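## Task

Take the water bottle off the cart and set it upright on the third level of the supply shelving (counting the lowest level as the first), placed directly behind the water bottle already on that level, on the side away from the front edge. Everything else on that level must remain on it, standing upright and not piled on anything. If the bottle topples or is left leaning, the task fails.

## Robot and tools

ROBOT. TidyBot++: a mobile base 0.54 m long, 0.50 m wide and 0.38 m tall on four powered casters. It carries a single seven-joint arm ending in a right hand with index, middle and ring fingers plus a thumb. The shoulder is 0.12 m ahead of the base centre and 0.68 m above the floor. Link lengths: upper arm 0.42 m, forearm 0.31 m, wrist to hand point 0.30 m; the hand point is offset 0.09 m from the hand axis, and straight fingers extend 0.12 m beyond it. The arm begins folded with the hand pointing down, sticking out up to 0.17 m in front of the base. A downward-pointing hand reaches at most about 0.95 m high, and only near the base. Cameras: base_camera (fixed on the base, facing forward) and wrist_camera (on a mast at the wrist, palm side, aimed at the index knuckle; the open hand blocks its left, centre and bottom). The arm angles 0, -1.2, 3.142, -2.03, 0, 0.075, 2.463 rad give a level, upright forward wrist view; joint_6_rad then tilts it.

FRAMES. Base frame: metres, origin on the floor beneath the base centre, x forward, y left, z up. hand_pose, hand_target and "target" use it. Odometry frame: the base frame as it stood at the scene start; base_odometry reports x, y and heading (rad, left positive, -3.142 to 3.142) from wheel counts only, so slip shows as travel and drift grows over many moves. base_tilt is in degrees, positive when leaning forward or right.

move. One action per call, built from any of: "base", "joints", "target", plus optional "speeds", "min_time_s"; also "cameras" and "blocking". All parts start together.
- base: an object of offsets relative to where the base is now, measured along its current axes: translate_m (metres, forward +, -2 to 2), strafe_m (metres, left +, -2 to 2), rotate_rad (radians, counter-clockwise from above +, -6.3 to 6.3).
- joints: absolute targets by name. Arm: joint_1_rad to joint_7_rad in radians. joint_1 turns the whole arm about vertical, positive clockwise from above (opposite to heading); joint_2 shoulder, -2.249 to 2.249, 0 = upper arm vertical, positive leans forward; joint_3 rolls the upper arm; joint_4 elbow, -2.579 to 2.579, negative bends the forearm forward (with joint_3 at 3.14); joint_5 rolls the forearm; joint_6 wrist, -2.099 to 2.099, negative bends the hand forward; joint_7 rolls the hand (at 3.14 with the hand down, palm forward, thumb to the right). Joints 1, 3, 5, 7 accept any angle but go the short way; turn further in steps under half a turn. Hand: sixteen hinge keys hand_index/middle/ring_mcp, _abd, _pip, _dip and hand_thumb_cmc, _axl, _mcp, _ipl, each -1 to 1 scaled between the hinge's stops; moving toward -1 curls fingers toward the palm and swings the thumb in front of the palm. Straight values: mcp 0.75, abd 0.00, pip 0.58, dip 0.70, thumb_cmc 0.71, axl 0.68, thumb_mcp 0.23, ipl 0.17. Settings: hand_current_limit (-1 to 1, maps to 0 to 550 mA; starts at +0.4) and hand_speed (-0.96 to 1; starts at -0.6). Omitted hand keys keep their goals.
- target: a single list of seven numbers [x, y, z, qw, qx, qy, qz], an absolute pose of the hand point in the base frame, metres then quaternion. Alongside it, "joints" may carry only hand keys. The controller chooses arm angles itself; the elbow may swing and the path may curve or overshoot.
- speeds: caps for this action: translate_m and strafe_m 0.05 to 0.5 m/s (when both move, state only one), rotate_rad 0.1 to 1.57 rad/s.
- min_time_s: 0.1 to 8, least duration of arm motions.
- cameras: list of "base_camera", "wrist_camera" or "all"; blocking: true waits until motion ends, false returns within about 0.5 s.
A call with no action just reports state, images and the scene number.

OTHER TOOLS. wait {seconds 0 to 10, cameras}. stop {cameras}: brakes everything running. zoom_image {camera, region [x0, y0, x1, y1]} in image pixels from the top-left, at most 504 by 504. finished_scene {scene}: ends the current scene irreversibly; pass the number a no-action move reports.

RESULTS. "move" is done or the worst status. base_status, joint_status, hand_status: done, moving, off_target, stopped, not_followed, contact_stop, time_out, torque_fault, limit_stop_at_motor_heat. "joint command not followed" / "pose unreachable" mean a safety check held back arm targets (cause given). joint_positions lists arm angles and hinge values; hand_state gives one word per hinge (moving, goal, blocked, overload); *_current_ma are hinge currents; hand_goal_* are goals in force; motor_effort is percent of max torque with the action's peak in brackets; on_its_own lists uncommanded actions; pictures names the image order. ARM HIT, MOTOR HOT and OVER-TEMPERATURE FAULT are warnings. An unrequested stop or a refused call cancels the rest of that reply's calls.

PRACTICE. To refine a reached target, add (wanted position minus hand_pose) to the last target's x, y, z; to hold still while loaded, resend hand_target. Held objects make the arm sag. Grip hard but not for long: a hinge above 495 mA for 5 s shuts off for 10 s. Trust the images over hand_pose, which can be 1 to 2 cm off.

AVOID. Dropping or releasing moving objects, knocking bottles over, slamming the arm into furniture or the base (the arm never steers around obstacles), driving while the arm is caught above 0.6 m (tipping), stretched-out sideways swings, torque faults (arm freezes 10 s), and long stretched or overloaded holds that overheat motors.

Each tool is called after ">>>" by a JSON object that holds its "api" and its "payload".

## Session

>>> {"api": "move", "payload": {}}

Scene clock: 0.00 s.
base_odometry: x=+0.000 y=+0.000 heading=+0.000
base_tilt: forward=-0.2 right=+0.1
base_status: not commanded
joint_positions: joint_1_rad=-0.013 joint_2_rad=-0.331 joint_3_rad=+3.099 joint_4_rad=-2.501 joint_5_rad=-0.003 joint_6_rad=-0.919 joint_7_rad=+3.138 hand_index_mcp=+0.753 hand_index_abd=+0.000 hand_index_pip=+0.577 hand_index_dip=+0.696 hand_middle_mcp=+0.753 hand_middle_abd=+0.000 hand_middle_pip=+0.577 hand_middle_dip=+0.696 hand_ring_mcp=+0.753 hand_ring_abd=+0.000 hand_ring_pip=+0.577 hand_ring_dip=+0.696 hand_thumb_cmc=+0.715 hand_thumb_axl=+0.677 hand_thumb_mcp=+0.223 hand_thumb_ipl=+0.168 hand_current_limit=+0.400 hand_speed=-0.600
joint_status: not commanded
hand_state: goal,goal,goal,goal,goal,goal,goal,goal,goal,goal,goal,goal,goal,goal,goal,goal
index_mcp_current_ma: -1
index_abd_current_ma: 0
index_pip_current_ma: 0
index_dip_current_ma: 0
middle_mcp_current_ma: -1
middle_abd_current_ma: 0
middle_pip_current_ma: 0
middle_dip_current_ma: 0
ring_mcp_current_ma: -1
ring_abd_current_ma: 0
ring_pip_current_ma: 0
ring_dip_current_ma: 0
thumb_cmc_current_ma: 1
thumb_axl_current_ma: 0
thumb_mcp_current_ma: -14
thumb_ipl_current_ma: 0
hand_goal_index_mcp: 0.754
hand_goal_index_abd: 0.000
hand_goal_index_pip: 0.576
hand_goal_index_dip: 0.696
hand_goal_middle_mcp: 0.754
hand_goal_middle_abd: 0.000
hand_goal_middle_pip: 0.576
hand_goal_middle_dip: 0.696
hand_goal_ring_mcp: 0.754
hand_goal_ring_abd: 0.000
hand_goal_ring_pip: 0.576
hand_goal_ring_dip: 0.696
hand_goal_thumb_cmc: 0.714
hand_goal_thumb_axl: 0.678
hand_goal_thumb_mcp: 0.226
hand_goal_thumb_ipl: 0.168
motor_effort: joint_1_rad=+1 joint_2_rad=-2 joint_3_rad=+1 joint_4_rad=+11 joint_5_rad=+1 joint_6_rad=+1 joint_7_rad=+0
hand_pose: x=+0.3430 y=-0.0103 z=+0.6060 quat_wxyz=(-0.022, -0.690, -0.724, -0.015) (m; base frame)
hand_target: x=+0.3430 y=-0.0103 z=+0.6060 quat_wxyz=(-0.022, -0.690, -0.724, -0.015) (m; base frame)
hand_status: not commanded
pictures: base_camera, wrist_camera

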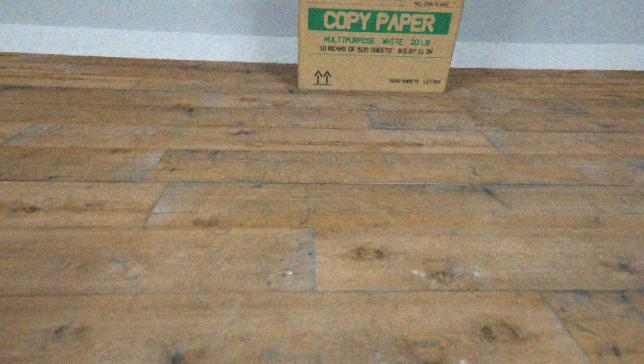

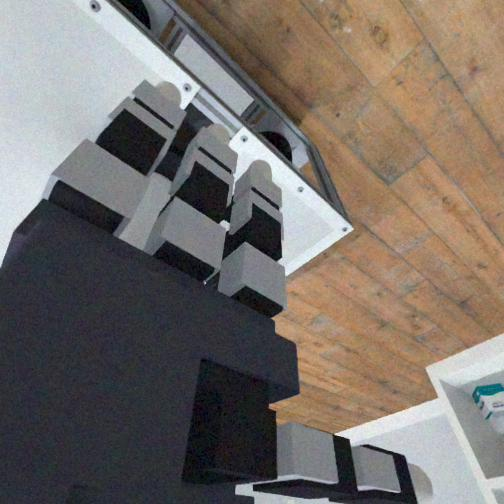

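>>> {"api": "move", "payload": {"joints": {"joint_1_rad":0,"joint_2_rad":-1.2,"joint_3_rad":3.142,"joint_4_rad":-2.03,"joint_5_rad":0,"joint_6_rad":0.075,"joint_7_rad":2.463}, "cameras": ["all"]}}

Scene clock: 2.63 s.
move: done
base_odometry: x=+0.000 y=+0.000 heading=+0.000
base_tilt: forward=-0.2 right=+0.1
base_status: not commanded
joint_positions: joint_1_rad=-0.013 joint_2_rad=-1.171 joint_3_rad=+3.128 joint_4_rad=-2.045 joint_5_rad=-0.003 joint_6_rad=+0.018 joint_7_rad=+2.512 hand_index_mcp=+0.760 hand_index_abd=+0.000 hand_index_pip=+0.577 hand_index_dip=+0.696 hand_middle_mcp=+0.759 hand_middle_abd=+0.000 hand_middle_pip=+0.577 hand_middle_dip=+0.696 hand_ring_mcp=+0.759 hand_ring_abd=+0.000 hand_ring_pip=+0.577 hand_ring_dip=+0.696 hand_thumb_cmc=+0.720 hand_thumb_axl=+0.677 hand_thumb_mcp=+0.227 hand_thumb_ipl=+0.168 hand_current_limit=+0.400 hand_speed=-0.600
joint_status: all done
hand_state: goal,goal,goal,goal,goal,goal,goal,goal,goal,goal,goal,goal,goal,goal,goal,goal
index_mcp_current_ma: 24
index_abd_current_ma: 0
index_pip_current_ma: 3
index_dip_current_ma: 0
middle_mcp_current_ma: 23
middle_abd_current_ma: 0
middle_pip_current_ma: 3
middle_dip_current_ma: 0
ring_mcp_current_ma: 21
ring_abd_current_ma: 0
ring_pip_current_ma: 3
ring_dip_current_ma: 0
thumb_cmc_current_ma: 24
thumb_axl_current_ma: -3
thumb_mcp_current_ma: 4
thumb_ipl_current_ma: -1
hand_goal_index_mcp: 0.754
hand_goal_index_abd: 0.000
hand_goal_index_pip: 0.576
hand_goal_index_dip: 0.696
hand_goal_middle_mcp: 0.754
hand_goal_middle_abd: 0.000
hand_goal_middle_pip: 0.576
hand_goal_middle_dip: 0.696
hand_goal_ring_mcp: 0.754
hand_goal_ring_abd: 0.000
hand_goal_ring_pip: 0.576
hand_goal_ring_dip: 0.696
hand_goal_thumb_cmc: 0.714
hand_goal_thumb_axl: 0.678
hand_goal_thumb_mcp: 0.226
hand_goal_thumb_ipl: 0.168
motor_effort: joint_1_rad=+1(2) joint_2_rad=+14(16) joint_3_rad=+1(2) joint_4_rad=+13(18) joint_5_rad=+1(2) joint_6_rad=+7(9) joint_7_rad=+0(1)
hand_pose: x=+0.1651 y=-0.0591 z=+1.2870 quat_wxyz=(-0.406, -0.366, -0.196, -0.814) (m; base frame)
hand_target: x=+0.1276 y=-0.0699 z=+1.3015 quat_wxyz=(-0.401, -0.333, -0.159, -0.839) (m; base frame)
hand_status: not commanded
pictures: base_camera, wrist_camera
camera_calibration:
wrist_camera: T_world_to_cam=[[-0.0134344, -0.994128, 0.107372, -0.157642], [-0.0637206, -0.106312, -0.992289, 1.24232], [0.997877, -0.0201726, -0.0619182, 0.031176], [0, 0, 0, 1]] pos_world=[0.0459339, -0.0240131, 1.2516]

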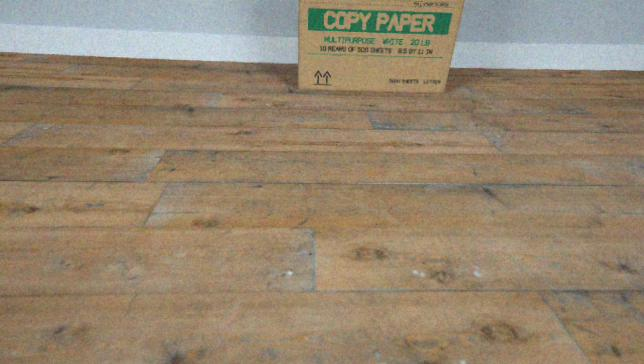

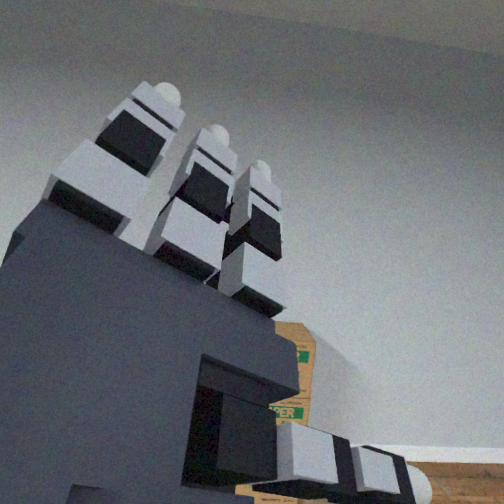

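>>> {"api": "move", "payload": {"base": {"rotate_rad":-0.9}, "joints": {"joint_6_rad":-0.25}, "cameras": ["all"]}}

>>> {"api": "move", "payload": {"base": {"rotate_rad":-0.9}, "cameras": ["all"]}}

>>> {"api": "move", "payload": {"base": {"rotate_rad":-0.9}, "cameras": ["all"]}}

>>> {"api": "move", "payload": {"base": {"rotate_rad":-0.9}, "cameras": ["all"]}}

>>> {"api": "move", "payload": {"base": {"rotate_rad":-0.9}, "cameras": ["all"]}}

>>> {"api": "move", "payload": {"base": {"rotate_rad":-0.9}, "cameras": ["all"]}}

Scene clock: 4.67 s.
move: done
base_odometry: x=+0.000 y=+0.000 heading=-0.898
base_tilt: forward=-0.1 right=+0.1
base_status: done
joint_positions: joint_1_rad=-0.013 joint_2_rad=-1.172 joint_3_rad=+3.131 joint_4_rad=-2.041 joint_5_rad=-0.003 joint_6_rad=-0.228 joint_7_rad=+2.510 hand_index_mcp=+0.762 hand_index_abd=+0.000 hand_index_pip=+0.577 hand_index_dip=+0.696 hand_middle_mcp=+0.762 hand_middle_abd=+0.000 hand_middle_pip=+0.577 hand_middle_dip=+0.696 hand_ring_mcp=+0.761 hand_ring_abd=+0.000 hand_ring_pip=+0.577 hand_ring_dip=+0.696 hand_thumb_cmc=+0.720 hand_thumb_axl=+0.677 hand_thumb_mcp=+0.227 hand_thumb_ipl=+0.168 hand_current_limit=+0.400 hand_speed=-0.600
joint_status: all done
hand_state: goal,goal,goal,goal,goal,goal,goal,goal,goal,goal,goal,goal,goal,goal,goal,goal
index_mcp_current_ma: 36
index_abd_current_ma: 0
index_pip_current_ma: 3
index_dip_current_ma: 0
middle_mcp_current_ma: 35
middle_abd_current_ma: 0
middle_pip_current_ma: 3
middle_dip_current_ma: 0
ring_mcp_current_ma: 32
ring_abd_current_ma: 0
ring_pip_current_ma: 3
ring_dip_current_ma: 0
thumb_cmc_current_ma: 24
thumb_axl_current_ma: -3
thumb_mcp_current_ma: 4
thumb_ipl_current_ma: -1
hand_goal_index_mcp: 0.754
hand_goal_index_abd: 0.000
hand_goal_index_pip: 0.576
hand_goal_index_dip: 0.696
hand_goal_middle_mcp: 0.754
hand_goal_middle_abd: 0.000
hand_goal_middle_pip: 0.576
hand_goal_middle_dip: 0.696
hand_goal_ring_mcp: 0.754
hand_goal_ring_abd: 0.000
hand_goal_ring_pip: 0.576
hand_goal_ring_dip: 0.696
hand_goal_thumb_cmc: 0.714
hand_goal_thumb_axl: 0.678
hand_goal_thumb_mcp: 0.226
hand_goal_thumb_ipl: 0.168
motor_effort: joint_1_rad=+1(1) joint_2_rad=+13(16) joint_3_rad=+1(2) joint_4_rad=+14(16) joint_5_rad=+1(1) joint_6_rad=+8(11) joint_7_rad=+0(1)
hand_pose: x=+0.2155 y=-0.0600 z=+1.2354 quat_wxyz=(-0.381, -0.461, -0.243, -0.764) (m; base frame)
hand_target: x=+0.2002 y=-0.0699 z=+1.2343 quat_wxyz=(-0.370, -0.464, -0.222, -0.774) (m; base frame)
hand_status: not commanded
pictures: base_camera, wrist_camera
camera_calibration:
wrist_camera: T_world_to_cam=[[0.0104086, -0.993997, 0.10891, -0.159416], [-0.29874, -0.107033, -0.948313, 1.1904], [0.954278, -0.0226652, -0.298061, 0.278542], [0, 0, 0, 1]] pos_world=[0.0914738, -0.0247331, 1.22926]

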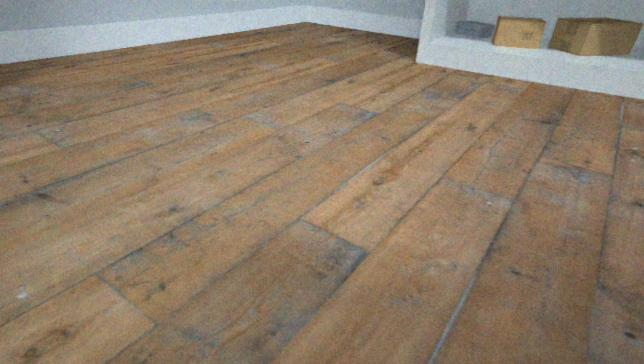

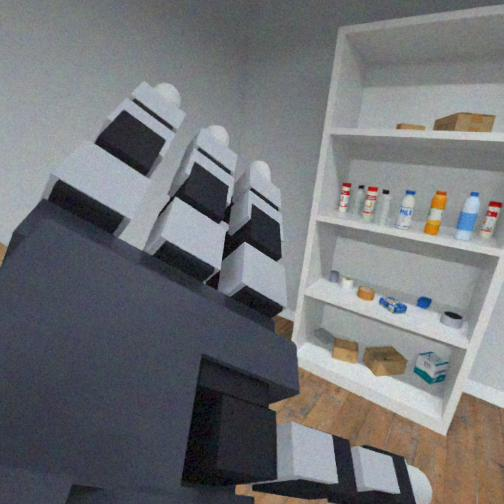

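Scene clock: 6.47 s.
move: done
base_odometry: x=+0.000 y=+0.000 heading=-1.796
base_tilt: forward=-0.2 right=+0.0
base_status: done
joint_positions: joint_1_rad=-0.013 joint_2_rad=-1.172 joint_3_rad=+3.132 joint_4_rad=-2.041 joint_5_rad=-0.003 joint_6_rad=-0.228 joint_7_rad=+2.510 hand_index_mcp=+0.762 hand_index_abd=+0.000 hand_index_pip=+0.577 hand_index_dip=+0.696 hand_middle_mcp=+0.762 hand_middle_abd=+0.000 hand_middle_pip=+0.577 hand_middle_dip=+0.696 hand_ring_mcp=+0.761 hand_ring_abd=+0.000 hand_ring_pip=+0.577 hand_ring_dip=+0.696 hand_thumb_cmc=+0.720 hand_thumb_axl=+0.677 hand_thumb_mcp=+0.227 hand_thumb_ipl=+0.168 hand_current_limit=+0.400 hand_speed=-0.600
joint_status: not commanded
hand_state: goal,goal,goal,goal,goal,goal,goal,goal,goal,goal,goal,goal,goal,goal,goal,goal
index_mcp_current_ma: 36
index_abd_current_ma: 0
index_pip_current_ma: 3
index_dip_current_ma: 0
middle_mcp_current_ma: 35
middle_abd_current_ma: 0
middle_pip_current_ma: 3
middle_dip_current_ma: 0
ring_mcp_current_ma: 32
ring_abd_current_ma: 0
ring_pip_current_ma: 3
ring_dip_current_ma: 0
thumb_cmc_current_ma: 24
thumb_axl_current_ma: -3
thumb_mcp_current_ma: 4
thumb_ipl_current_ma: -1
hand_goal_index_mcp: 0.754
hand_goal_index_abd: 0.000
hand_goal_index_pip: 0.576
hand_goal_index_dip: 0.696
hand_goal_middle_mcp: 0.754
hand_goal_middle_abd: 0.000
hand_goal_middle_pip: 0.576
hand_goal_middle_dip: 0.696
hand_goal_ring_mcp: 0.754
hand_goal_ring_abd: 0.000
hand_goal_ring_pip: 0.576
hand_goal_ring_dip: 0.696
hand_goal_thumb_cmc: 0.714
hand_goal_thumb_axl: 0.678
hand_goal_thumb_mcp: 0.226
hand_goal_thumb_ipl: 0.168
motor_effort: joint_1_rad=+0(2) joint_2_rad=+14(14) joint_3_rad=+1(2) joint_4_rad=+14(14) joint_5_rad=+1(1) joint_6_rad=+8(8) joint_7_rad=+0(1)
hand_pose: x=+0.2155 y=-0.0604 z=+1.2353 quat_wxyz=(-0.381, -0.461, -0.243, -0.764) (m; base frame)
hand_target: x=+0.2002 y=-0.0699 z=+1.2343 quat_wxyz=(-0.370, -0.464, -0.222, -0.774) (m; base frame)
hand_status: not commanded
pictures: base_camera, wrist_camera
camera_calibration:
wrist_camera: T_world_to_cam=[[0.0100991, -0.99407, 0.108272, -0.158904], [-0.298791, -0.106331, -0.948376, 1.19047], [0.954265, -0.022773, -0.298093, 0.278572], [0, 0, 0, 1]] pos_world=[0.0914744, -0.0250336, 1.22926]

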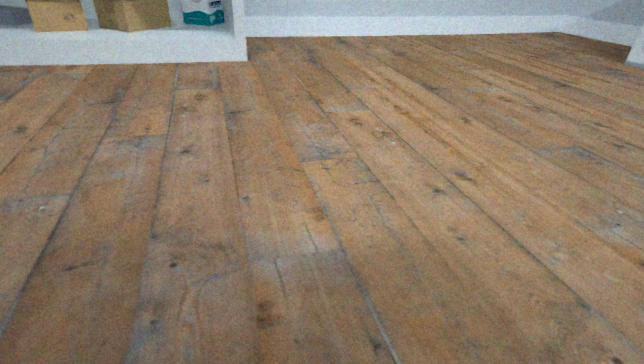

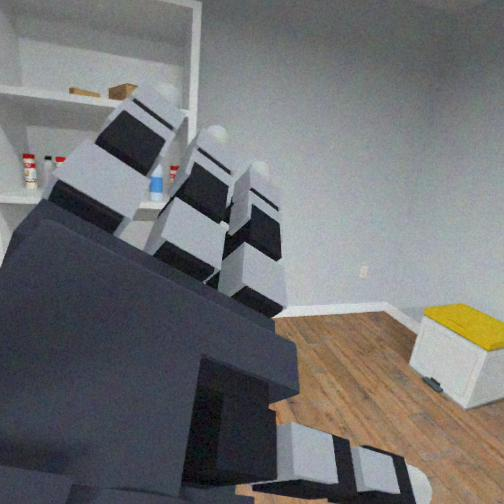

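Scene clock: 8.27 s.
move: done
base_odometry: x=+0.000 y=+0.000 heading=-2.695
base_tilt: forward=-0.2 right=+0.1
base_status: done
joint_positions: joint_1_rad=-0.013 joint_2_rad=-1.172 joint_3_rad=+3.132 joint_4_rad=-2.041 joint_5_rad=-0.003 joint_6_rad=-0.228 joint_7_rad=+2.510 hand_index_mcp=+0.762 hand_index_abd=+0.000 hand_index_pip=+0.577 hand_index_dip=+0.696 hand_middle_mcp=+0.762 hand_middle_abd=+0.000 hand_middle_pip=+0.577 hand_middle_dip=+0.696 hand_ring_mcp=+0.761 hand_ring_abd=+0.000 hand_ring_pip=+0.577 hand_ring_dip=+0.696 hand_thumb_cmc=+0.720 hand_thumb_axl=+0.677 hand_thumb_mcp=+0.227 hand_thumb_ipl=+0.168 hand_current_limit=+0.400 hand_speed=-0.600
joint_status: not commanded
hand_state: goal,goal,goal,goal,goal,goal,goal,goal,goal,goal,goal,goal,goal,goal,goal,goal
index_mcp_current_ma: 36
index_abd_current_ma: 0
index_pip_current_ma: 3
index_dip_current_ma: 0
middle_mcp_current_ma: 35
middle_abd_current_ma: 0
middle_pip_current_ma: 3
middle_dip_current_ma: 0
ring_mcp_current_ma: 32
ring_abd_current_ma: 0
ring_pip_current_ma: 3
ring_dip_current_ma: 0
thumb_cmc_current_ma: 24
thumb_axl_current_ma: -3
thumb_mcp_current_ma: 4
thumb_ipl_current_ma: -1
hand_goal_index_mcp: 0.754
hand_goal_index_abd: 0.000
hand_goal_index_pip: 0.576
hand_goal_index_dip: 0.696
hand_goal_middle_mcp: 0.754
hand_goal_middle_abd: 0.000
hand_goal_middle_pip: 0.576
hand_goal_middle_dip: 0.696
hand_goal_ring_mcp: 0.754
hand_goal_ring_abd: 0.000
hand_goal_ring_pip: 0.576
hand_goal_ring_dip: 0.696
hand_goal_thumb_cmc: 0.714
hand_goal_thumb_axl: 0.678
hand_goal_thumb_mcp: 0.226
hand_goal_thumb_ipl: 0.168
motor_effort: joint_1_rad=+1(1) joint_2_rad=+14(14) joint_3_rad=+1(1) joint_4_rad=+14(14) joint_5_rad=+1(1) joint_6_rad=+8(9) joint_7_rad=+0(1)
hand_pose: x=+0.2155 y=-0.0606 z=+1.2353 quat_wxyz=(-0.381, -0.461, -0.243, -0.764) (m; base frame)
hand_target: x=+0.2002 y=-0.0699 z=+1.2343 quat_wxyz=(-0.370, -0.464, -0.222, -0.774) (m; base frame)
hand_status: not commanded
pictures: base_camera, wrist_camera
camera_calibration:
wrist_camera: T_world_to_cam=[[0.0100076, -0.994102, 0.10799, -0.158748], [-0.298795, -0.106034, -0.948408, 1.1905], [0.954265, -0.0227756, -0.298094, 0.278569], [0, 0, 0, 1]] pos_world=[0.0914746, -0.0252335, 1.22926]

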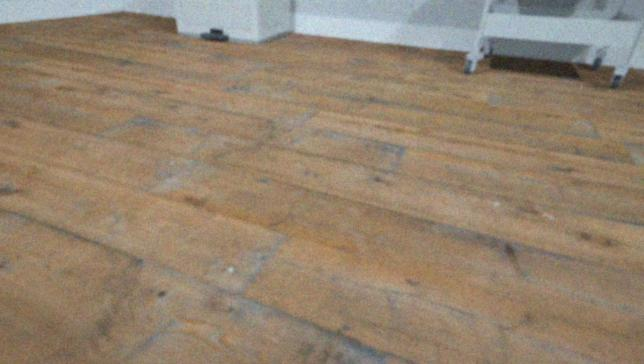

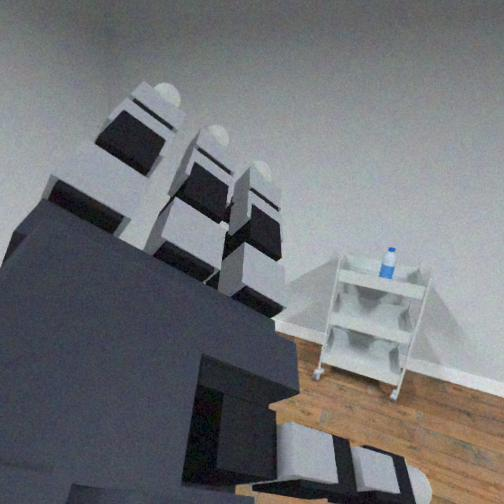

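Scene clock: 10.07 s.
move: done
base_odometry: x=+0.000 y=+0.000 heading=+2.690
base_tilt: forward=-0.1 right=+0.1
base_status: done
joint_positions: joint_1_rad=-0.013 joint_2_rad=-1.172 joint_3_rad=+3.132 joint_4_rad=-2.041 joint_5_rad=-0.003 joint_6_rad=-0.228 joint_7_rad=+2.510 hand_index_mcp=+0.762 hand_index_abd=+0.000 hand_index_pip=+0.577 hand_index_dip=+0.696 hand_middle_mcp=+0.762 hand_middle_abd=+0.000 hand_middle_pip=+0.577 hand_middle_dip=+0.696 hand_ring_mcp=+0.761 hand_ring_abd=+0.000 hand_ring_pip=+0.577 hand_ring_dip=+0.696 hand_thumb_cmc=+0.720 hand_thumb_axl=+0.677 hand_thumb_mcp=+0.227 hand_thumb_ipl=+0.168 hand_current_limit=+0.400 hand_speed=-0.600
joint_status: not commanded
hand_state: goal,goal,goal,goal,goal,goal,goal,goal,goal,goal,goal,goal,goal,goal,goal,goal
index_mcp_current_ma: 36
index_abd_current_ma: 0
index_pip_current_ma: 3
index_dip_current_ma: 0
middle_mcp_current_ma: 35
middle_abd_current_ma: 0
middle_pip_current_ma: 3
middle_dip_current_ma: 0
ring_mcp_current_ma: 32
ring_abd_current_ma: 0
ring_pip_current_ma: 3
ring_dip_current_ma: 0
thumb_cmc_current_ma: 24
thumb_axl_current_ma: -3
thumb_mcp_current_ma: 4
thumb_ipl_current_ma: -1
hand_goal_index_mcp: 0.754
hand_goal_index_abd: 0.000
hand_goal_index_pip: 0.576
hand_goal_index_dip: 0.696
hand_goal_middle_mcp: 0.754
hand_goal_middle_abd: 0.000
hand_goal_middle_pip: 0.576
hand_goal_middle_dip: 0.696
hand_goal_ring_mcp: 0.754
hand_goal_ring_abd: 0.000
hand_goal_ring_pip: 0.576
hand_goal_ring_dip: 0.696
hand_goal_thumb_cmc: 0.714
hand_goal_thumb_axl: 0.678
hand_goal_thumb_mcp: 0.226
hand_goal_thumb_ipl: 0.168
motor_effort: joint_1_rad=+1(2) joint_2_rad=+14(14) joint_3_rad=+1(2) joint_4_rad=+14(14) joint_5_rad=+1(1) joint_6_rad=+8(8) joint_7_rad=+0(0)
hand_pose: x=+0.2155 y=-0.0607 z=+1.2353 quat_wxyz=(-0.381, -0.461, -0.243, -0.764) (m; base frame)
hand_target: x=+0.2002 y=-0.0699 z=+1.2343 quat_wxyz=(-0.370, -0.464, -0.222, -0.774) (m; base frame)
hand_status: not commanded
pictures: base_camera, wrist_camera
camera_calibration:
wrist_camera: T_world_to_cam=[[0.00991568, -0.994133, 0.107706, -0.158491], [-0.2988, -0.105736, -0.94844, 1.19053], [0.954264, -0.0227782, -0.298095, 0.278569], [0, 0, 0, 1]] pos_world=[0.0914748, -0.0253334, 1.22926]

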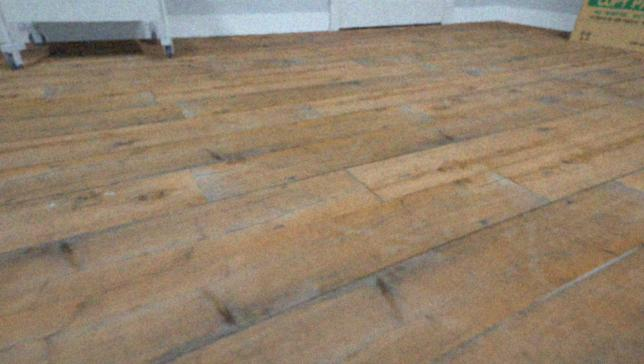

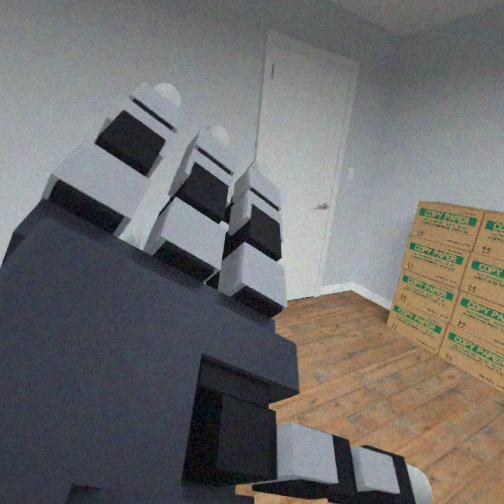

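Scene clock: 11.87 s.
move: done
base_odometry: x=+0.000 y=+0.000 heading=+1.792
base_tilt: forward=-0.2 right=+0.1
base_status: done
joint_positions: joint_1_rad=-0.013 joint_2_rad=-1.172 joint_3_rad=+3.132 joint_4_rad=-2.041 joint_5_rad=-0.003 joint_6_rad=-0.228 joint_7_rad=+2.510 hand_index_mcp=+0.762 hand_index_abd=+0.000 hand_index_pip=+0.577 hand_index_dip=+0.696 hand_middle_mcp=+0.762 hand_middle_abd=+0.000 hand_middle_pip=+0.577 hand_middle_dip=+0.696 hand_ring_mcp=+0.761 hand_ring_abd=+0.000 hand_ring_pip=+0.577 hand_ring_dip=+0.696 hand_thumb_cmc=+0.720 hand_thumb_axl=+0.677 hand_thumb_mcp=+0.227 hand_thumb_ipl=+0.168 hand_current_limit=+0.400 hand_speed=-0.600
joint_status: not commanded
hand_state: goal,goal,goal,goal,goal,goal,goal,goal,goal,goal,goal,goal,goal,goal,goal,goal
index_mcp_current_ma: 36
index_abd_current_ma: 0
index_pip_current_ma: 3
index_dip_current_ma: 0
middle_mcp_current_ma: 35
middle_abd_current_ma: 0
middle_pip_current_ma: 3
middle_dip_current_ma: 0
ring_mcp_current_ma: 32
ring_abd_current_ma: 0
ring_pip_current_ma: 3
ring_dip_current_ma: 0
thumb_cmc_current_ma: 24
thumb_axl_current_ma: -3
thumb_mcp_current_ma: 4
thumb_ipl_current_ma: -1
hand_goal_index_mcp: 0.754
hand_goal_index_abd: 0.000
hand_goal_index_pip: 0.576
hand_goal_index_dip: 0.696
hand_goal_middle_mcp: 0.754
hand_goal_middle_abd: 0.000
hand_goal_middle_pip: 0.576
hand_goal_middle_dip: 0.696
hand_goal_ring_mcp: 0.754
hand_goal_ring_abd: 0.000
hand_goal_ring_pip: 0.576
hand_goal_ring_dip: 0.696
hand_goal_thumb_cmc: 0.714
hand_goal_thumb_axl: 0.678
hand_goal_thumb_mcp: 0.226
hand_goal_thumb_ipl: 0.168
motor_effort: joint_1_rad=+0(2) joint_2_rad=+14(14) joint_3_rad=+1(2) joint_4_rad=+14(14) joint_5_rad=+1(1) joint_6_rad=+8(8) joint_7_rad=+0(0)
hand_pose: x=+0.2155 y=-0.0608 z=+1.2353 quat_wxyz=(-0.381, -0.461, -0.243, -0.764) (m; base frame)
hand_target: x=+0.2002 y=-0.0699 z=+1.2343 quat_wxyz=(-0.370, -0.464, -0.222, -0.774) (m; base frame)
hand_status: not commanded
pictures: base_camera, wrist_camera
camera_calibration:
wrist_camera: T_world_to_cam=[[0.0098517, -0.994155, 0.107509, -0.158342], [-0.298803, -0.105529, -0.948462, 1.19056], [0.954264, -0.02278, -0.298096, 0.278568], [0, 0, 0, 1]] pos_world=[0.0914749, -0.0254333, 1.22926]

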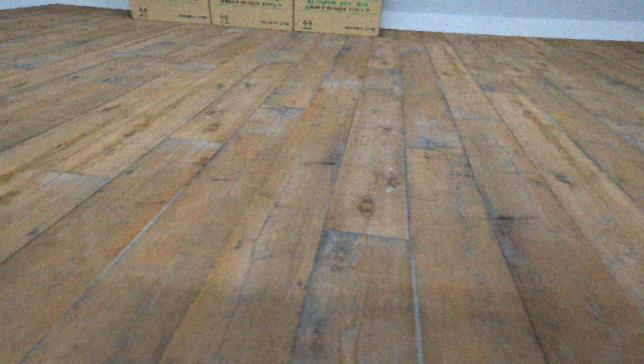

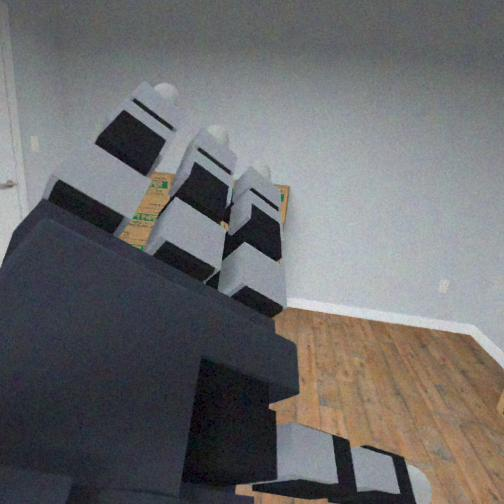

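Scene clock: 13.67 s.
move: done
base_odometry: x=+0.000 y=+0.000 heading=+0.894
base_tilt: forward=-0.1 right=+0.1
base_status: done
joint_positions: joint_1_rad=-0.013 joint_2_rad=-1.172 joint_3_rad=+3.132 joint_4_rad=-2.041 joint_5_rad=-0.003 joint_6_rad=-0.228 joint_7_rad=+2.510 hand_index_mcp=+0.762 hand_index_abd=+0.000 hand_index_pip=+0.577 hand_index_dip=+0.696 hand_middle_mcp=+0.762 hand_middle_abd=+0.000 hand_middle_pip=+0.577 hand_middle_dip=+0.696 hand_ring_mcp=+0.761 hand_ring_abd=+0.000 hand_ring_pip=+0.577 hand_ring_dip=+0.696 hand_thumb_cmc=+0.720 hand_thumb_axl=+0.677 hand_thumb_mcp=+0.227 hand_thumb_ipl=+0.168 hand_current_limit=+0.400 hand_speed=-0.600
joint_status: not commanded
hand_state: goal,goal,goal,goal,goal,goal,goal,goal,goal,goal,goal,goal,goal,goal,goal,goal
index_mcp_current_ma: 36
index_abd_current_ma: 0
index_pip_current_ma: 3
index_dip_current_ma: 0
middle_mcp_current_ma: 35
middle_abd_current_ma: 0
middle_pip_current_ma: 3
middle_dip_current_ma: 0
ring_mcp_current_ma: 32
ring_abd_current_ma: 0
ring_pip_current_ma: 3
ring_dip_current_ma: 0
thumb_cmc_current_ma: 24
thumb_axl_current_ma: -3
thumb_mcp_current_ma: 4
thumb_ipl_current_ma: -1
hand_goal_index_mcp: 0.754
hand_goal_index_abd: 0.000
hand_goal_index_pip: 0.576
hand_goal_index_dip: 0.696
hand_goal_middle_mcp: 0.754
hand_goal_middle_abd: 0.000
hand_goal_middle_pip: 0.576
hand_goal_middle_dip: 0.696
hand_goal_ring_mcp: 0.754
hand_goal_ring_abd: 0.000
hand_goal_ring_pip: 0.576
hand_goal_ring_dip: 0.696
hand_goal_thumb_cmc: 0.714
hand_goal_thumb_axl: 0.678
hand_goal_thumb_mcp: 0.226
hand_goal_thumb_ipl: 0.168
motor_effort: joint_1_rad=+1(2) joint_2_rad=+14(14) joint_3_rad=+1(1) joint_4_rad=+14(14) joint_5_rad=+1(1) joint_6_rad=+8(8) joint_7_rad=+0(1)
hand_pose: x=+0.2155 y=-0.0609 z=+1.2353 quat_wxyz=(-0.381, -0.462, -0.243, -0.764) (m; base frame)
hand_target: x=+0.2002 y=-0.0699 z=+1.2343 quat_wxyz=(-0.370, -0.464, -0.222, -0.774) (m; base frame)
hand_status: not commanded
pictures: base_camera, wrist_camera
camera_calibration:
wrist_camera: T_world_to_cam=[[0.00982119, -0.994166, 0.107415, -0.158224], [-0.298805, -0.10543, -0.948473, 1.19057], [0.954264, -0.0227809, -0.298097, 0.278568], [0, 0, 0, 1]] pos_world=[0.091475, -0.0254332, 1.22926]

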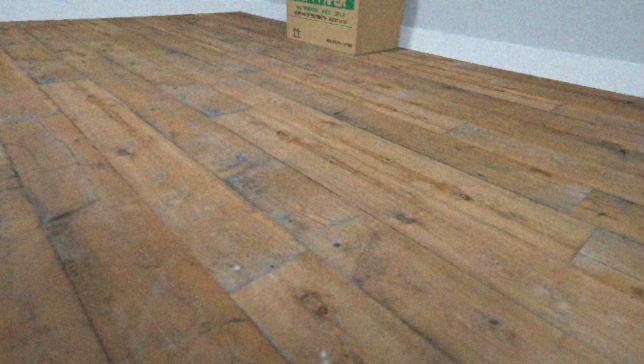

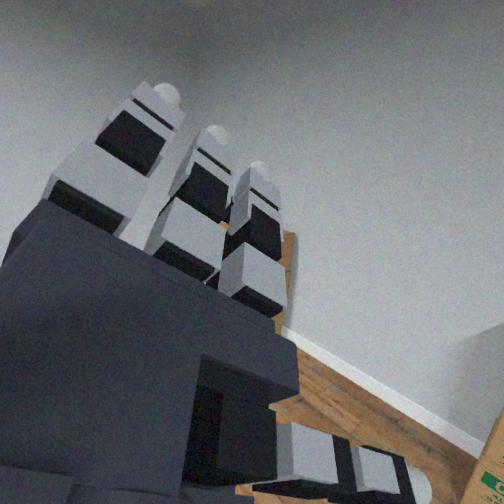

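>>> {"api": "move", "payload": {"base": {"rotate_rad":-1.92}, "cameras": ["all"]}}

>>> {"api": "zoom_image", "payload": {"camera": "wrist_camera", "region": [260, 0, 504, 244]}}

>>> {"api": "zoom_image", "payload": {"camera": "wrist_camera", "region": [260, 220, 504, 464]}}

Scene clock: 16.40 s.
move: done
base_odometry: x=+0.000 y=+0.000 heading=-1.024
base_tilt: forward=-0.1 right=+0.1
base_status: done
joint_positions: joint_1_rad=-0.013 joint_2_rad=-1.172 joint_3_rad=+3.132 joint_4_rad=-2.041 joint_5_rad=-0.003 joint_6_rad=-0.228 joint_7_rad=+2.510 hand_index_mcp=+0.762 hand_index_abd=+0.000 hand_index_pip=+0.577 hand_index_dip=+0.696 hand_middle_mcp=+0.762 hand_middle_abd=+0.000 hand_middle_pip=+0.577 hand_middle_dip=+0.696 hand_ring_mcp=+0.761 hand_ring_abd=+0.000 hand_ring_pip=+0.577 hand_ring_dip=+0.696 hand_thumb_cmc=+0.720 hand_thumb_axl=+0.677 hand_thumb_mcp=+0.227 hand_thumb_ipl=+0.168 hand_current_limit=+0.400 hand_speed=-0.600
joint_status: not commanded
hand_state: goal,goal,goal,goal,goal,goal,goal,goal,goal,goal,goal,goal,goal,goal,goal,goal
index_mcp_current_ma: 36
index_abd_current_ma: 0
index_pip_current_ma: 3
index_dip_current_ma: 0
middle_mcp_current_ma: 35
middle_abd_current_ma: 0
middle_pip_current_ma: 3
middle_dip_current_ma: 0
ring_mcp_current_ma: 32
ring_abd_current_ma: 0
ring_pip_current_ma: 3
ring_dip_current_ma: 0
thumb_cmc_current_ma: 24
thumb_axl_current_ma: -3
thumb_mcp_current_ma: 4
thumb_ipl_current_ma: -1
hand_goal_index_mcp: 0.754
hand_goal_index_abd: 0.000
hand_goal_index_pip: 0.576
hand_goal_index_dip: 0.696
hand_goal_middle_mcp: 0.754
hand_goal_middle_abd: 0.000
hand_goal_middle_pip: 0.576
hand_goal_middle_dip: 0.696
hand_goal_ring_mcp: 0.754
hand_goal_ring_abd: 0.000
hand_goal_ring_pip: 0.576
hand_goal_ring_dip: 0.696
hand_goal_thumb_cmc: 0.714
hand_goal_thumb_axl: 0.678
hand_goal_thumb_mcp: 0.226
hand_goal_thumb_ipl: 0.168
motor_effort: joint_1_rad=+0(1) joint_2_rad=+14(14) joint_3_rad=+1(2) joint_4_rad=+14(14) joint_5_rad=+1(1) joint_6_rad=+8(8) joint_7_rad=+0(1)
hand_pose: x=+0.2155 y=-0.0609 z=+1.2353 quat_wxyz=(-0.381, -0.462, -0.243, -0.764) (m; base frame)
hand_target: x=+0.2002 y=-0.0699 z=+1.2343 quat_wxyz=(-0.370, -0.464, -0.222, -0.774) (m; base frame)
hand_status: not commanded
pictures: base_camera, wrist_camera
camera_calibration:
wrist_camera: T_world_to_cam=[[0.00982119, -0.994166, 0.107415, -0.158224], [-0.298805, -0.10543, -0.948473, 1.19057], [0.954264, -0.0227809, -0.298097, 0.278568], [0, 0, 0, 1]] pos_world=[0.091475, -0.0254332, 1.22926]

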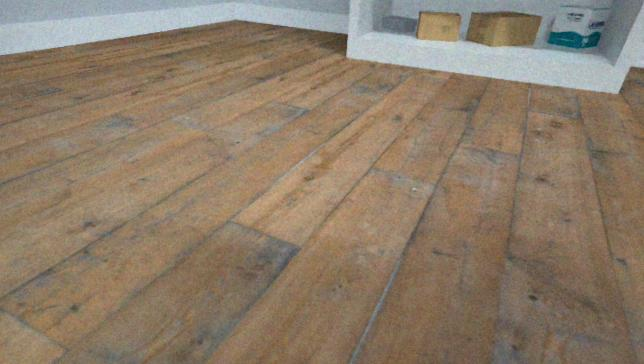

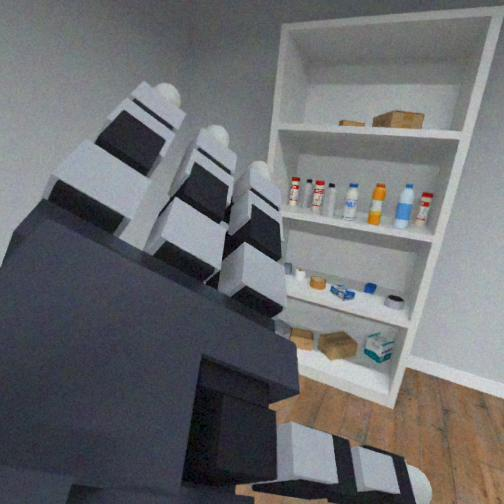

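Scaled by 2.066.

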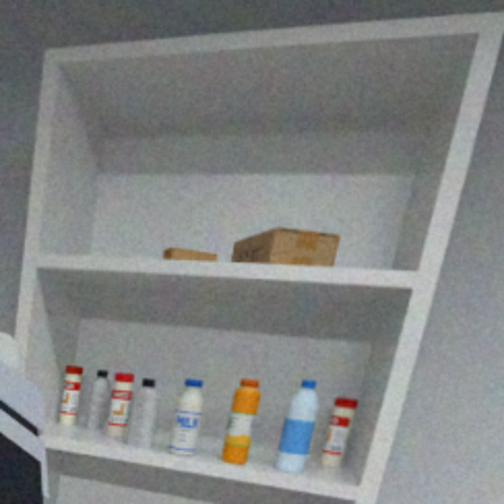

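Scaled by 2.066.

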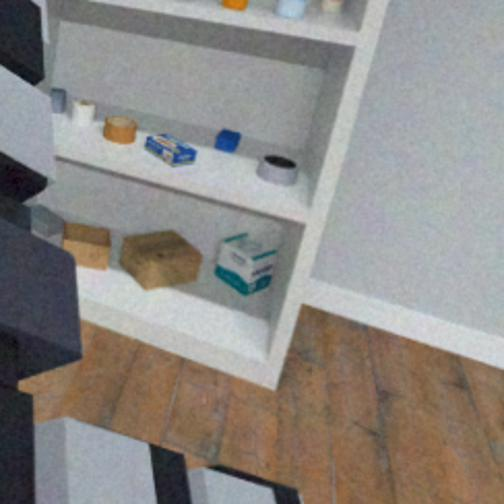

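>>> {"api": "move", "payload": {"base": {"translate_m":0.8,"rotate_rad":-0.5}, "cameras": ["all"]}}

>>> {"api": "zoom_image", "payload": {"camera": "wrist_camera", "region": [260, 120, 504, 364]}}

Scene clock: 21.77 s.
move: done
base_odometry: x=+0.416 y=-0.684 heading=-1.525
base_tilt: forward=-0.1 right=+0.1
base_status: done
joint_positions: joint_1_rad=-0.013 joint_2_rad=-1.176 joint_3_rad=+3.134 joint_4_rad=-2.040 joint_5_rad=-0.003 joint_6_rad=-0.228 joint_7_rad=+2.510 hand_index_mcp=+0.762 hand_index_abd=+0.000 hand_index_pip=+0.577 hand_index_dip=+0.696 hand_middle_mcp=+0.762 hand_middle_abd=+0.000 hand_middle_pip=+0.577 hand_middle_dip=+0.696 hand_ring_mcp=+0.761 hand_ring_abd=+0.000 hand_ring_pip=+0.577 hand_ring_dip=+0.696 hand_thumb_cmc=+0.720 hand_thumb_axl=+0.677 hand_thumb_mcp=+0.227 hand_thumb_ipl=+0.168 hand_current_limit=+0.400 hand_speed=-0.600
joint_status: not commanded
hand_state: goal,goal,goal,goal,goal,goal,goal,goal,goal,goal,goal,goal,goal,goal,goal,goal
index_mcp_current_ma: 36
index_abd_current_ma: 0
index_pip_current_ma: 3
index_dip_current_ma: 0
middle_mcp_current_ma: 35
middle_abd_current_ma: 0
middle_pip_current_ma: 3
middle_dip_current_ma: 0
ring_mcp_current_ma: 32
ring_abd_current_ma: 0
ring_pip_current_ma: 3
ring_dip_current_ma: 0
thumb_cmc_current_ma: 24
thumb_axl_current_ma: -3
thumb_mcp_current_ma: 4
thumb_ipl_current_ma: -1
hand_goal_index_mcp: 0.754
hand_goal_index_abd: 0.000
hand_goal_index_pip: 0.576
hand_goal_index_dip: 0.696
hand_goal_middle_mcp: 0.754
hand_goal_middle_abd: 0.000
hand_goal_middle_pip: 0.576
hand_goal_middle_dip: 0.696
hand_goal_ring_mcp: 0.754
hand_goal_ring_abd: 0.000
hand_goal_ring_pip: 0.576
hand_goal_ring_dip: 0.696
hand_goal_thumb_cmc: 0.714
hand_goal_thumb_axl: 0.678
hand_goal_thumb_mcp: 0.226
hand_goal_thumb_ipl: 0.168
motor_effort: joint_1_rad=+0(2) joint_2_rad=+13(17) joint_3_rad=+1(2) joint_4_rad=+14(15) joint_5_rad=+1(1) joint_6_rad=+8(9) joint_7_rad=+0(1)
hand_pose: x=+0.2131 y=-0.0616 z=+1.2358 quat_wxyz=(-0.381, -0.460, -0.241, -0.765) (m; base frame)
hand_target: x=+0.2002 y=-0.0699 z=+1.2343 quat_wxyz=(-0.370, -0.464, -0.222, -0.774) (m; base frame)
hand_status: not commanded
pictures: base_camera, wrist_camera
camera_calibration:
wrist_camera: T_world_to_cam=[[0.00884009, -0.99431, 0.106158, -0.157273], [-0.294752, -0.104037, -0.949893, 1.19127], [0.955533, -0.0228932, -0.293995, 0.275586], [0, 0, 0, 1]] pos_world=[0.0891882, -0.0261334, 1.2293]

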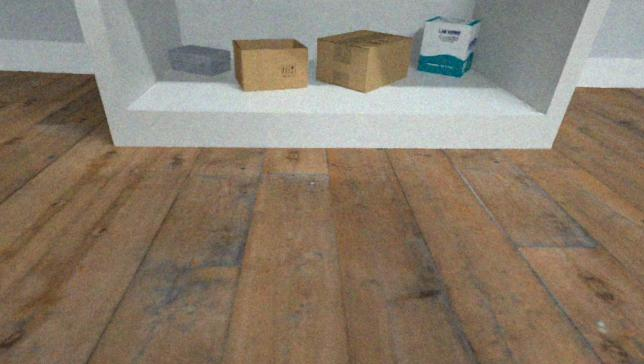

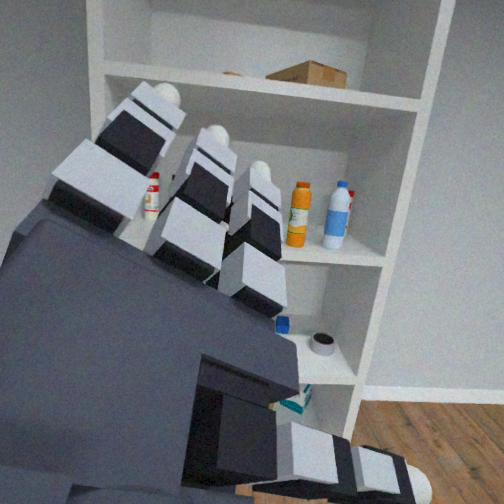

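Scaled by 2.066.

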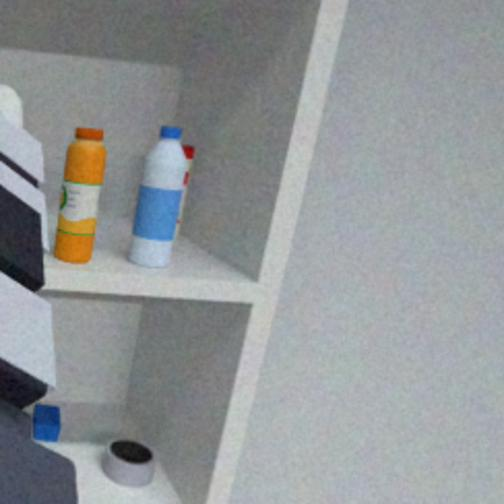

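>>> {"api": "move", "payload": {"base": {"translate_m":0.15,"strafe_m":0.12,"rotate_rad":0.065}, "joints": {"joint_2_rad":-0.85,"joint_4_rad":-1.714,"joint_6_rad":-0.42,"hand_index_mcp":-0.3,"hand_index_pip":-0.6,"hand_middle_mcp":-0.3,"hand_middle_pip":-0.6,"hand_ring_mcp":-0.3,"hand_ring_pip":-0.6}, "cameras": ["all"]}}

>>> {"api": "zoom_image", "payload": {"camera": "wrist_camera", "region": [260, 60, 504, 304]}}

Scene clock: 26.53 s.
move: done
base_odometry: x=+0.543 y=-0.828 heading=-1.459
base_tilt: forward=-0.1 right=+0.1
base_status: done
joint_positions: joint_1_rad=-0.012 joint_2_rad=-0.861 joint_3_rad=+3.137 joint_4_rad=-1.737 joint_5_rad=-0.003 joint_6_rad=-0.355 joint_7_rad=+2.510 hand_index_mcp=-0.300 hand_index_abd=+0.000 hand_index_pip=-0.599 hand_index_dip=+0.696 hand_middle_mcp=-0.300 hand_middle_abd=+0.000 hand_middle_pip=-0.599 hand_middle_dip=+0.696 hand_ring_mcp=-0.300 hand_ring_abd=+0.000 hand_ring_pip=-0.599 hand_ring_dip=+0.696 hand_thumb_cmc=+0.720 hand_thumb_axl=+0.677 hand_thumb_mcp=+0.227 hand_thumb_ipl=+0.168 hand_current_limit=+0.400 hand_speed=-0.600
joint_status: all done
hand_state: goal,goal,goal,goal,goal,goal,goal,goal,goal,goal,goal,goal,goal,goal,goal,goal
index_mcp_current_ma: 0
index_abd_current_ma: 0
index_pip_current_ma: 2
index_dip_current_ma: 0
middle_mcp_current_ma: 0
middle_abd_current_ma: 0
middle_pip_current_ma: 2
middle_dip_current_ma: 0
ring_mcp_current_ma: 0
ring_abd_current_ma: 0
ring_pip_current_ma: 2
ring_dip_current_ma: 0
thumb_cmc_current_ma: 24
thumb_axl_current_ma: -3
thumb_mcp_current_ma: 4
thumb_ipl_current_ma: -1
hand_goal_index_mcp: -0.300
hand_goal_index_abd: 0.000
hand_goal_index_pip: -0.600
hand_goal_index_dip: 0.696
hand_goal_middle_mcp: -0.300
hand_goal_middle_abd: 0.000
hand_goal_middle_pip: -0.600
hand_goal_middle_dip: 0.696
hand_goal_ring_mcp: -0.300
hand_goal_ring_abd: 0.000
hand_goal_ring_pip: -0.600
hand_goal_ring_dip: 0.696
hand_goal_thumb_cmc: 0.714
hand_goal_thumb_axl: 0.678
hand_goal_thumb_mcp: 0.226
hand_goal_thumb_ipl: 0.168
motor_effort: joint_1_rad=+1(2) joint_2_rad=+9(17) joint_3_rad=+1(2) joint_4_rad=+14(16) joint_5_rad=+1(1) joint_6_rad=+8(9) joint_7_rad=+0(0)
hand_pose: x=+0.3083 y=-0.0619 z=+1.3097 quat_wxyz=(-0.364, -0.512, -0.266, -0.731) (m; base frame)
hand_target: x=+0.3164 y=-0.0699 z=+1.2987 quat_wxyz=(-0.346, -0.540, -0.258, -0.723) (m; base frame)
hand_status: not commanded
pictures: base_camera, wrist_camera
camera_calibration:
wrist_camera: T_world_to_cam=[[0.022712, -0.994509, 0.102157, -0.165269], [-0.423394, -0.102135, -0.90017, 1.26407], [0.905661, -0.022808, -0.423389, 0.391232], [0, 0, 0, 1]] pos_world=[0.184631, -0.0263318, 1.3204]

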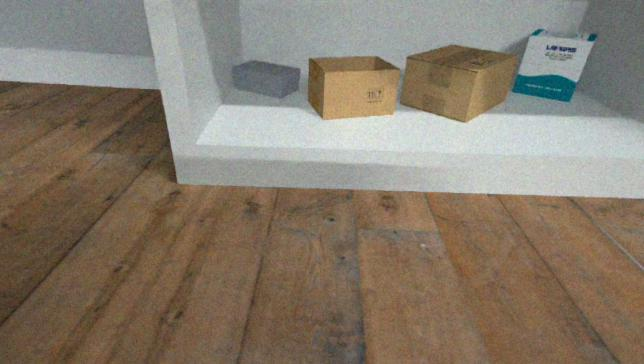

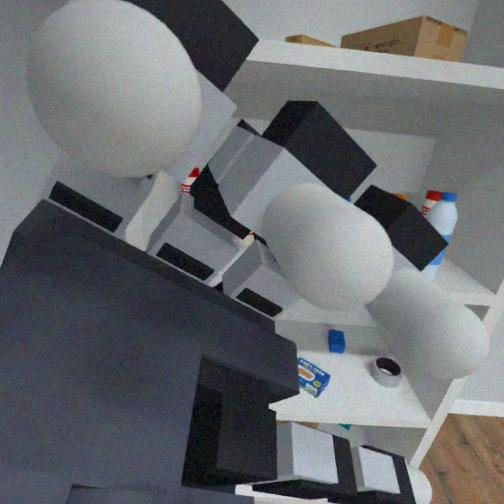

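Scaled by 2.066.

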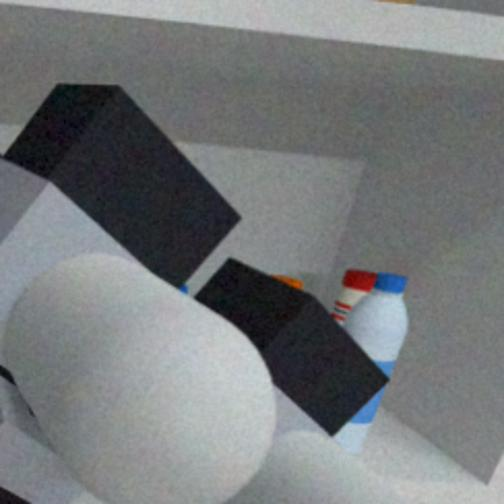

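>>> {"api": "move", "payload": {"joints": {"hand_index_mcp":0.75,"hand_index_pip":0.58,"hand_middle_mcp":0.75,"hand_middle_pip":0.58,"hand_ring_mcp":0.75,"hand_ring_pip":0.58,"joint_6_rad":-0.35}, "cameras": ["wrist_camera"]}}

>>> {"api": "zoom_image", "payload": {"camera": "wrist_camera", "region": [260, 60, 504, 304]}}

Scene clock: 28.10 s.
move: done
base_odometry: x=+0.543 y=-0.828 heading=-1.459
base_tilt: forward=-0.1 right=+0.1
base_status: not commanded
joint_positions: joint_1_rad=-0.012 joint_2_rad=-0.861 joint_3_rad=+3.137 joint_4_rad=-1.734 joint_5_rad=-0.003 joint_6_rad=-0.330 joint_7_rad=+2.510 hand_index_mcp=+0.756 hand_index_abd=+0.000 hand_index_pip=+0.579 hand_index_dip=+0.696 hand_middle_mcp=+0.756 hand_middle_abd=+0.000 hand_middle_pip=+0.579 hand_middle_dip=+0.696 hand_ring_mcp=+0.756 hand_ring_abd=+0.000 hand_ring_pip=+0.579 hand_ring_dip=+0.696 hand_thumb_cmc=+0.720 hand_thumb_axl=+0.677 hand_thumb_mcp=+0.227 hand_thumb_ipl=+0.168 hand_current_limit=+0.400 hand_speed=-0.600
joint_status: all done
hand_state: goal,goal,goal,goal,goal,goal,goal,goal,goal,goal,goal,goal,goal,goal,goal,goal
index_mcp_current_ma: 27
index_abd_current_ma: 0
index_pip_current_ma: -3
index_dip_current_ma: 0
middle_mcp_current_ma: 27
middle_abd_current_ma: 0
middle_pip_current_ma: -3
middle_dip_current_ma: 0
ring_mcp_current_ma: 25
ring_abd_current_ma: 0
ring_pip_current_ma: -3
ring_dip_current_ma: 0
thumb_cmc_current_ma: 24
thumb_axl_current_ma: -3
thumb_mcp_current_ma: 4
thumb_ipl_current_ma: -1
hand_goal_index_mcp: 0.750
hand_goal_index_abd: 0.000
hand_goal_index_pip: 0.580
hand_goal_index_dip: 0.696
hand_goal_middle_mcp: 0.750
hand_goal_middle_abd: 0.000
hand_goal_middle_pip: 0.580
hand_goal_middle_dip: 0.696
hand_goal_ring_mcp: 0.750
hand_goal_ring_abd: 0.000
hand_goal_ring_pip: 0.580
hand_goal_ring_dip: 0.696
hand_goal_thumb_cmc: 0.714
hand_goal_thumb_axl: 0.678
hand_goal_thumb_mcp: 0.226
hand_goal_thumb_ipl: 0.168
motor_effort: joint_1_rad=+1(1) joint_2_rad=+9(10) joint_3_rad=+1(1) joint_4_rad=+14(15) joint_5_rad=+1(1) joint_6_rad=+8(9) joint_7_rad=+0(0)
hand_pose: x=+0.3032 y=-0.0619 z=+1.3179 quat_wxyz=(-0.367, -0.502, -0.261, -0.738) (m; base frame)
hand_target: x=+0.3063 y=-0.0699 z=+1.3176 quat_wxyz=(-0.354, -0.515, -0.246, -0.741) (m; base frame)
hand_status: not commanded
pictures: wrist_camera
camera_calibration:
wrist_camera: T_world_to_cam=[[0.019882, -0.994567, 0.10218, -0.16525], [-0.397753, -0.101633, -0.911846, 1.27693], [0.917277, -0.0225132, -0.397613, 0.361783], [0, 0, 0, 1]] pos_world=[0.179335, -0.0264292, 1.3251]

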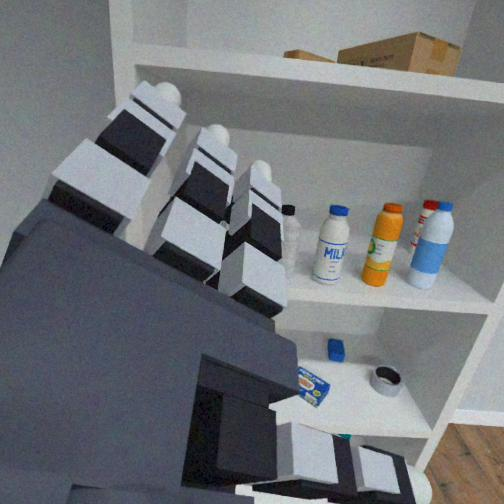

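Scaled by 2.066.

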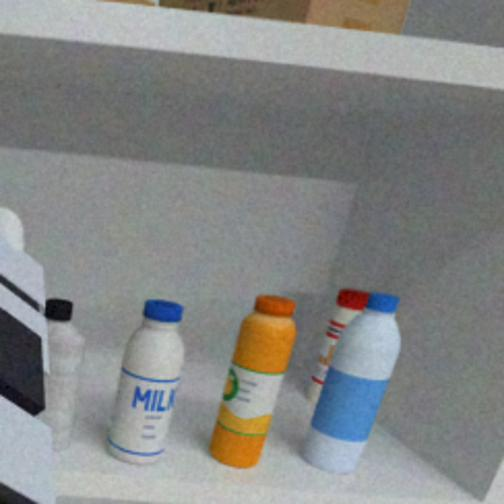

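>>> {"api": "move", "payload": {"base": {"translate_m":-0.12}, "joints": {"joint_2_rad":-0.265,"joint_4_rad":-1.821,"joint_6_rad":-0.015,"joint_7_rad":1.571,"joint_3_rad":3.142,"hand_thumb_cmc":-0.571,"hand_thumb_mcp":0.4,"hand_thumb_ipl":0.17}, "min_time_s": 3, "cameras": ["all"]}}

Scene clock: 37.77 s.
move: done
base_odometry: x=+0.530 y=-0.709 heading=-1.459
base_tilt: forward=-0.2 right=+0.1
base_status: done
joint_positions: joint_1_rad=-0.012 joint_2_rad=-0.289 joint_3_rad=+3.138 joint_4_rad=-1.806 joint_5_rad=-0.003 joint_6_rad=-0.072 joint_7_rad=+1.619 hand_index_mcp=+0.754 hand_index_abd=+0.002 hand_index_pip=+0.579 hand_index_dip=+0.696 hand_middle_mcp=+0.753 hand_middle_abd=+0.002 hand_middle_pip=+0.579 hand_middle_dip=+0.696 hand_ring_mcp=+0.753 hand_ring_abd=+0.002 hand_ring_pip=+0.579 hand_ring_dip=+0.696 hand_thumb_cmc=-0.553 hand_thumb_axl=+0.677 hand_thumb_mcp=+0.400 hand_thumb_ipl=+0.168 hand_current_limit=+0.400 hand_speed=-0.600
joint_status: all done
hand_state: goal,goal,goal,goal,goal,goal,goal,goal,goal,goal,goal,goal,goal,goal,goal,goal
index_mcp_current_ma: 15
index_abd_current_ma: 6
index_pip_current_ma: -2
index_dip_current_ma: 0
middle_mcp_current_ma: 15
middle_abd_current_ma: 6
middle_pip_current_ma: -2
middle_dip_current_ma: 0
ring_mcp_current_ma: 14
ring_abd_current_ma: 6
ring_pip_current_ma: -2
ring_dip_current_ma: 0
thumb_cmc_current_ma: 77
thumb_axl_current_ma: -3
thumb_mcp_current_ma: 0
thumb_ipl_current_ma: -8
hand_goal_index_mcp: 0.750
hand_goal_index_abd: 0.000
hand_goal_index_pip: 0.580
hand_goal_index_dip: 0.696
hand_goal_middle_mcp: 0.750
hand_goal_middle_abd: 0.000
hand_goal_middle_pip: 0.580
hand_goal_middle_dip: 0.696
hand_goal_ring_mcp: 0.750
hand_goal_ring_abd: 0.000
hand_goal_ring_pip: 0.580
hand_goal_ring_dip: 0.696
hand_goal_thumb_cmc: -0.570
hand_goal_thumb_axl: 0.678
hand_goal_thumb_mcp: 0.400
hand_goal_thumb_ipl: 0.170
motor_effort: joint_1_rad=+1(1) joint_2_rad=-10(11) joint_3_rad=+1(3) joint_4_rad=+18(19) joint_5_rad=+1(1) joint_6_rad=+9(11) joint_7_rad=+0(1)
hand_pose: x=+0.6151 y=-0.0766 z=+1.0780 quat_wxyz=(-0.011, -0.713, -0.022, -0.701) (m; base frame)
hand_target: x=+0.6246 y=-0.0839 z=+1.0698 quat_wxyz=(+0.000, -0.707, +0.000, -0.707) (m; base frame)
hand_status: not commanded
pictures: base_camera, wrist_camera
camera_calibration:
wrist_camera: T_world_to_cam=[[0.0372617, -0.696093, -0.716984, 0.733794], [-0.717097, 0.481072, -0.504323, 0.982524], [0.695977, 0.532939, -0.481241, 0.248787], [0, 0, 0, 1]] pos_world=[0.504072, -0.0944639, 1.14135]

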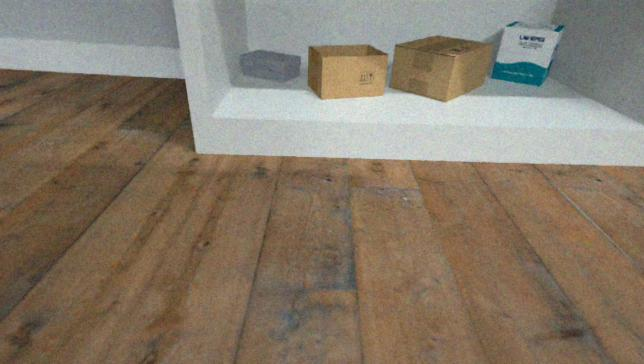

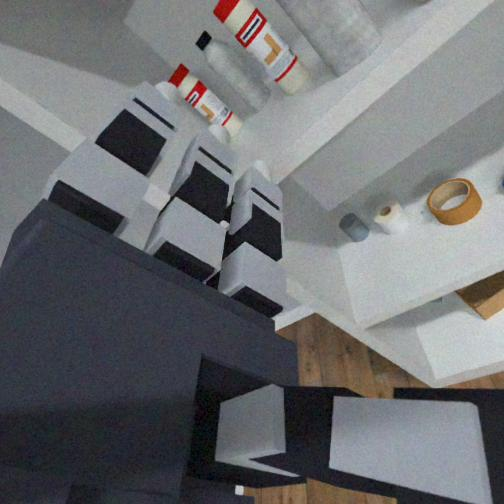

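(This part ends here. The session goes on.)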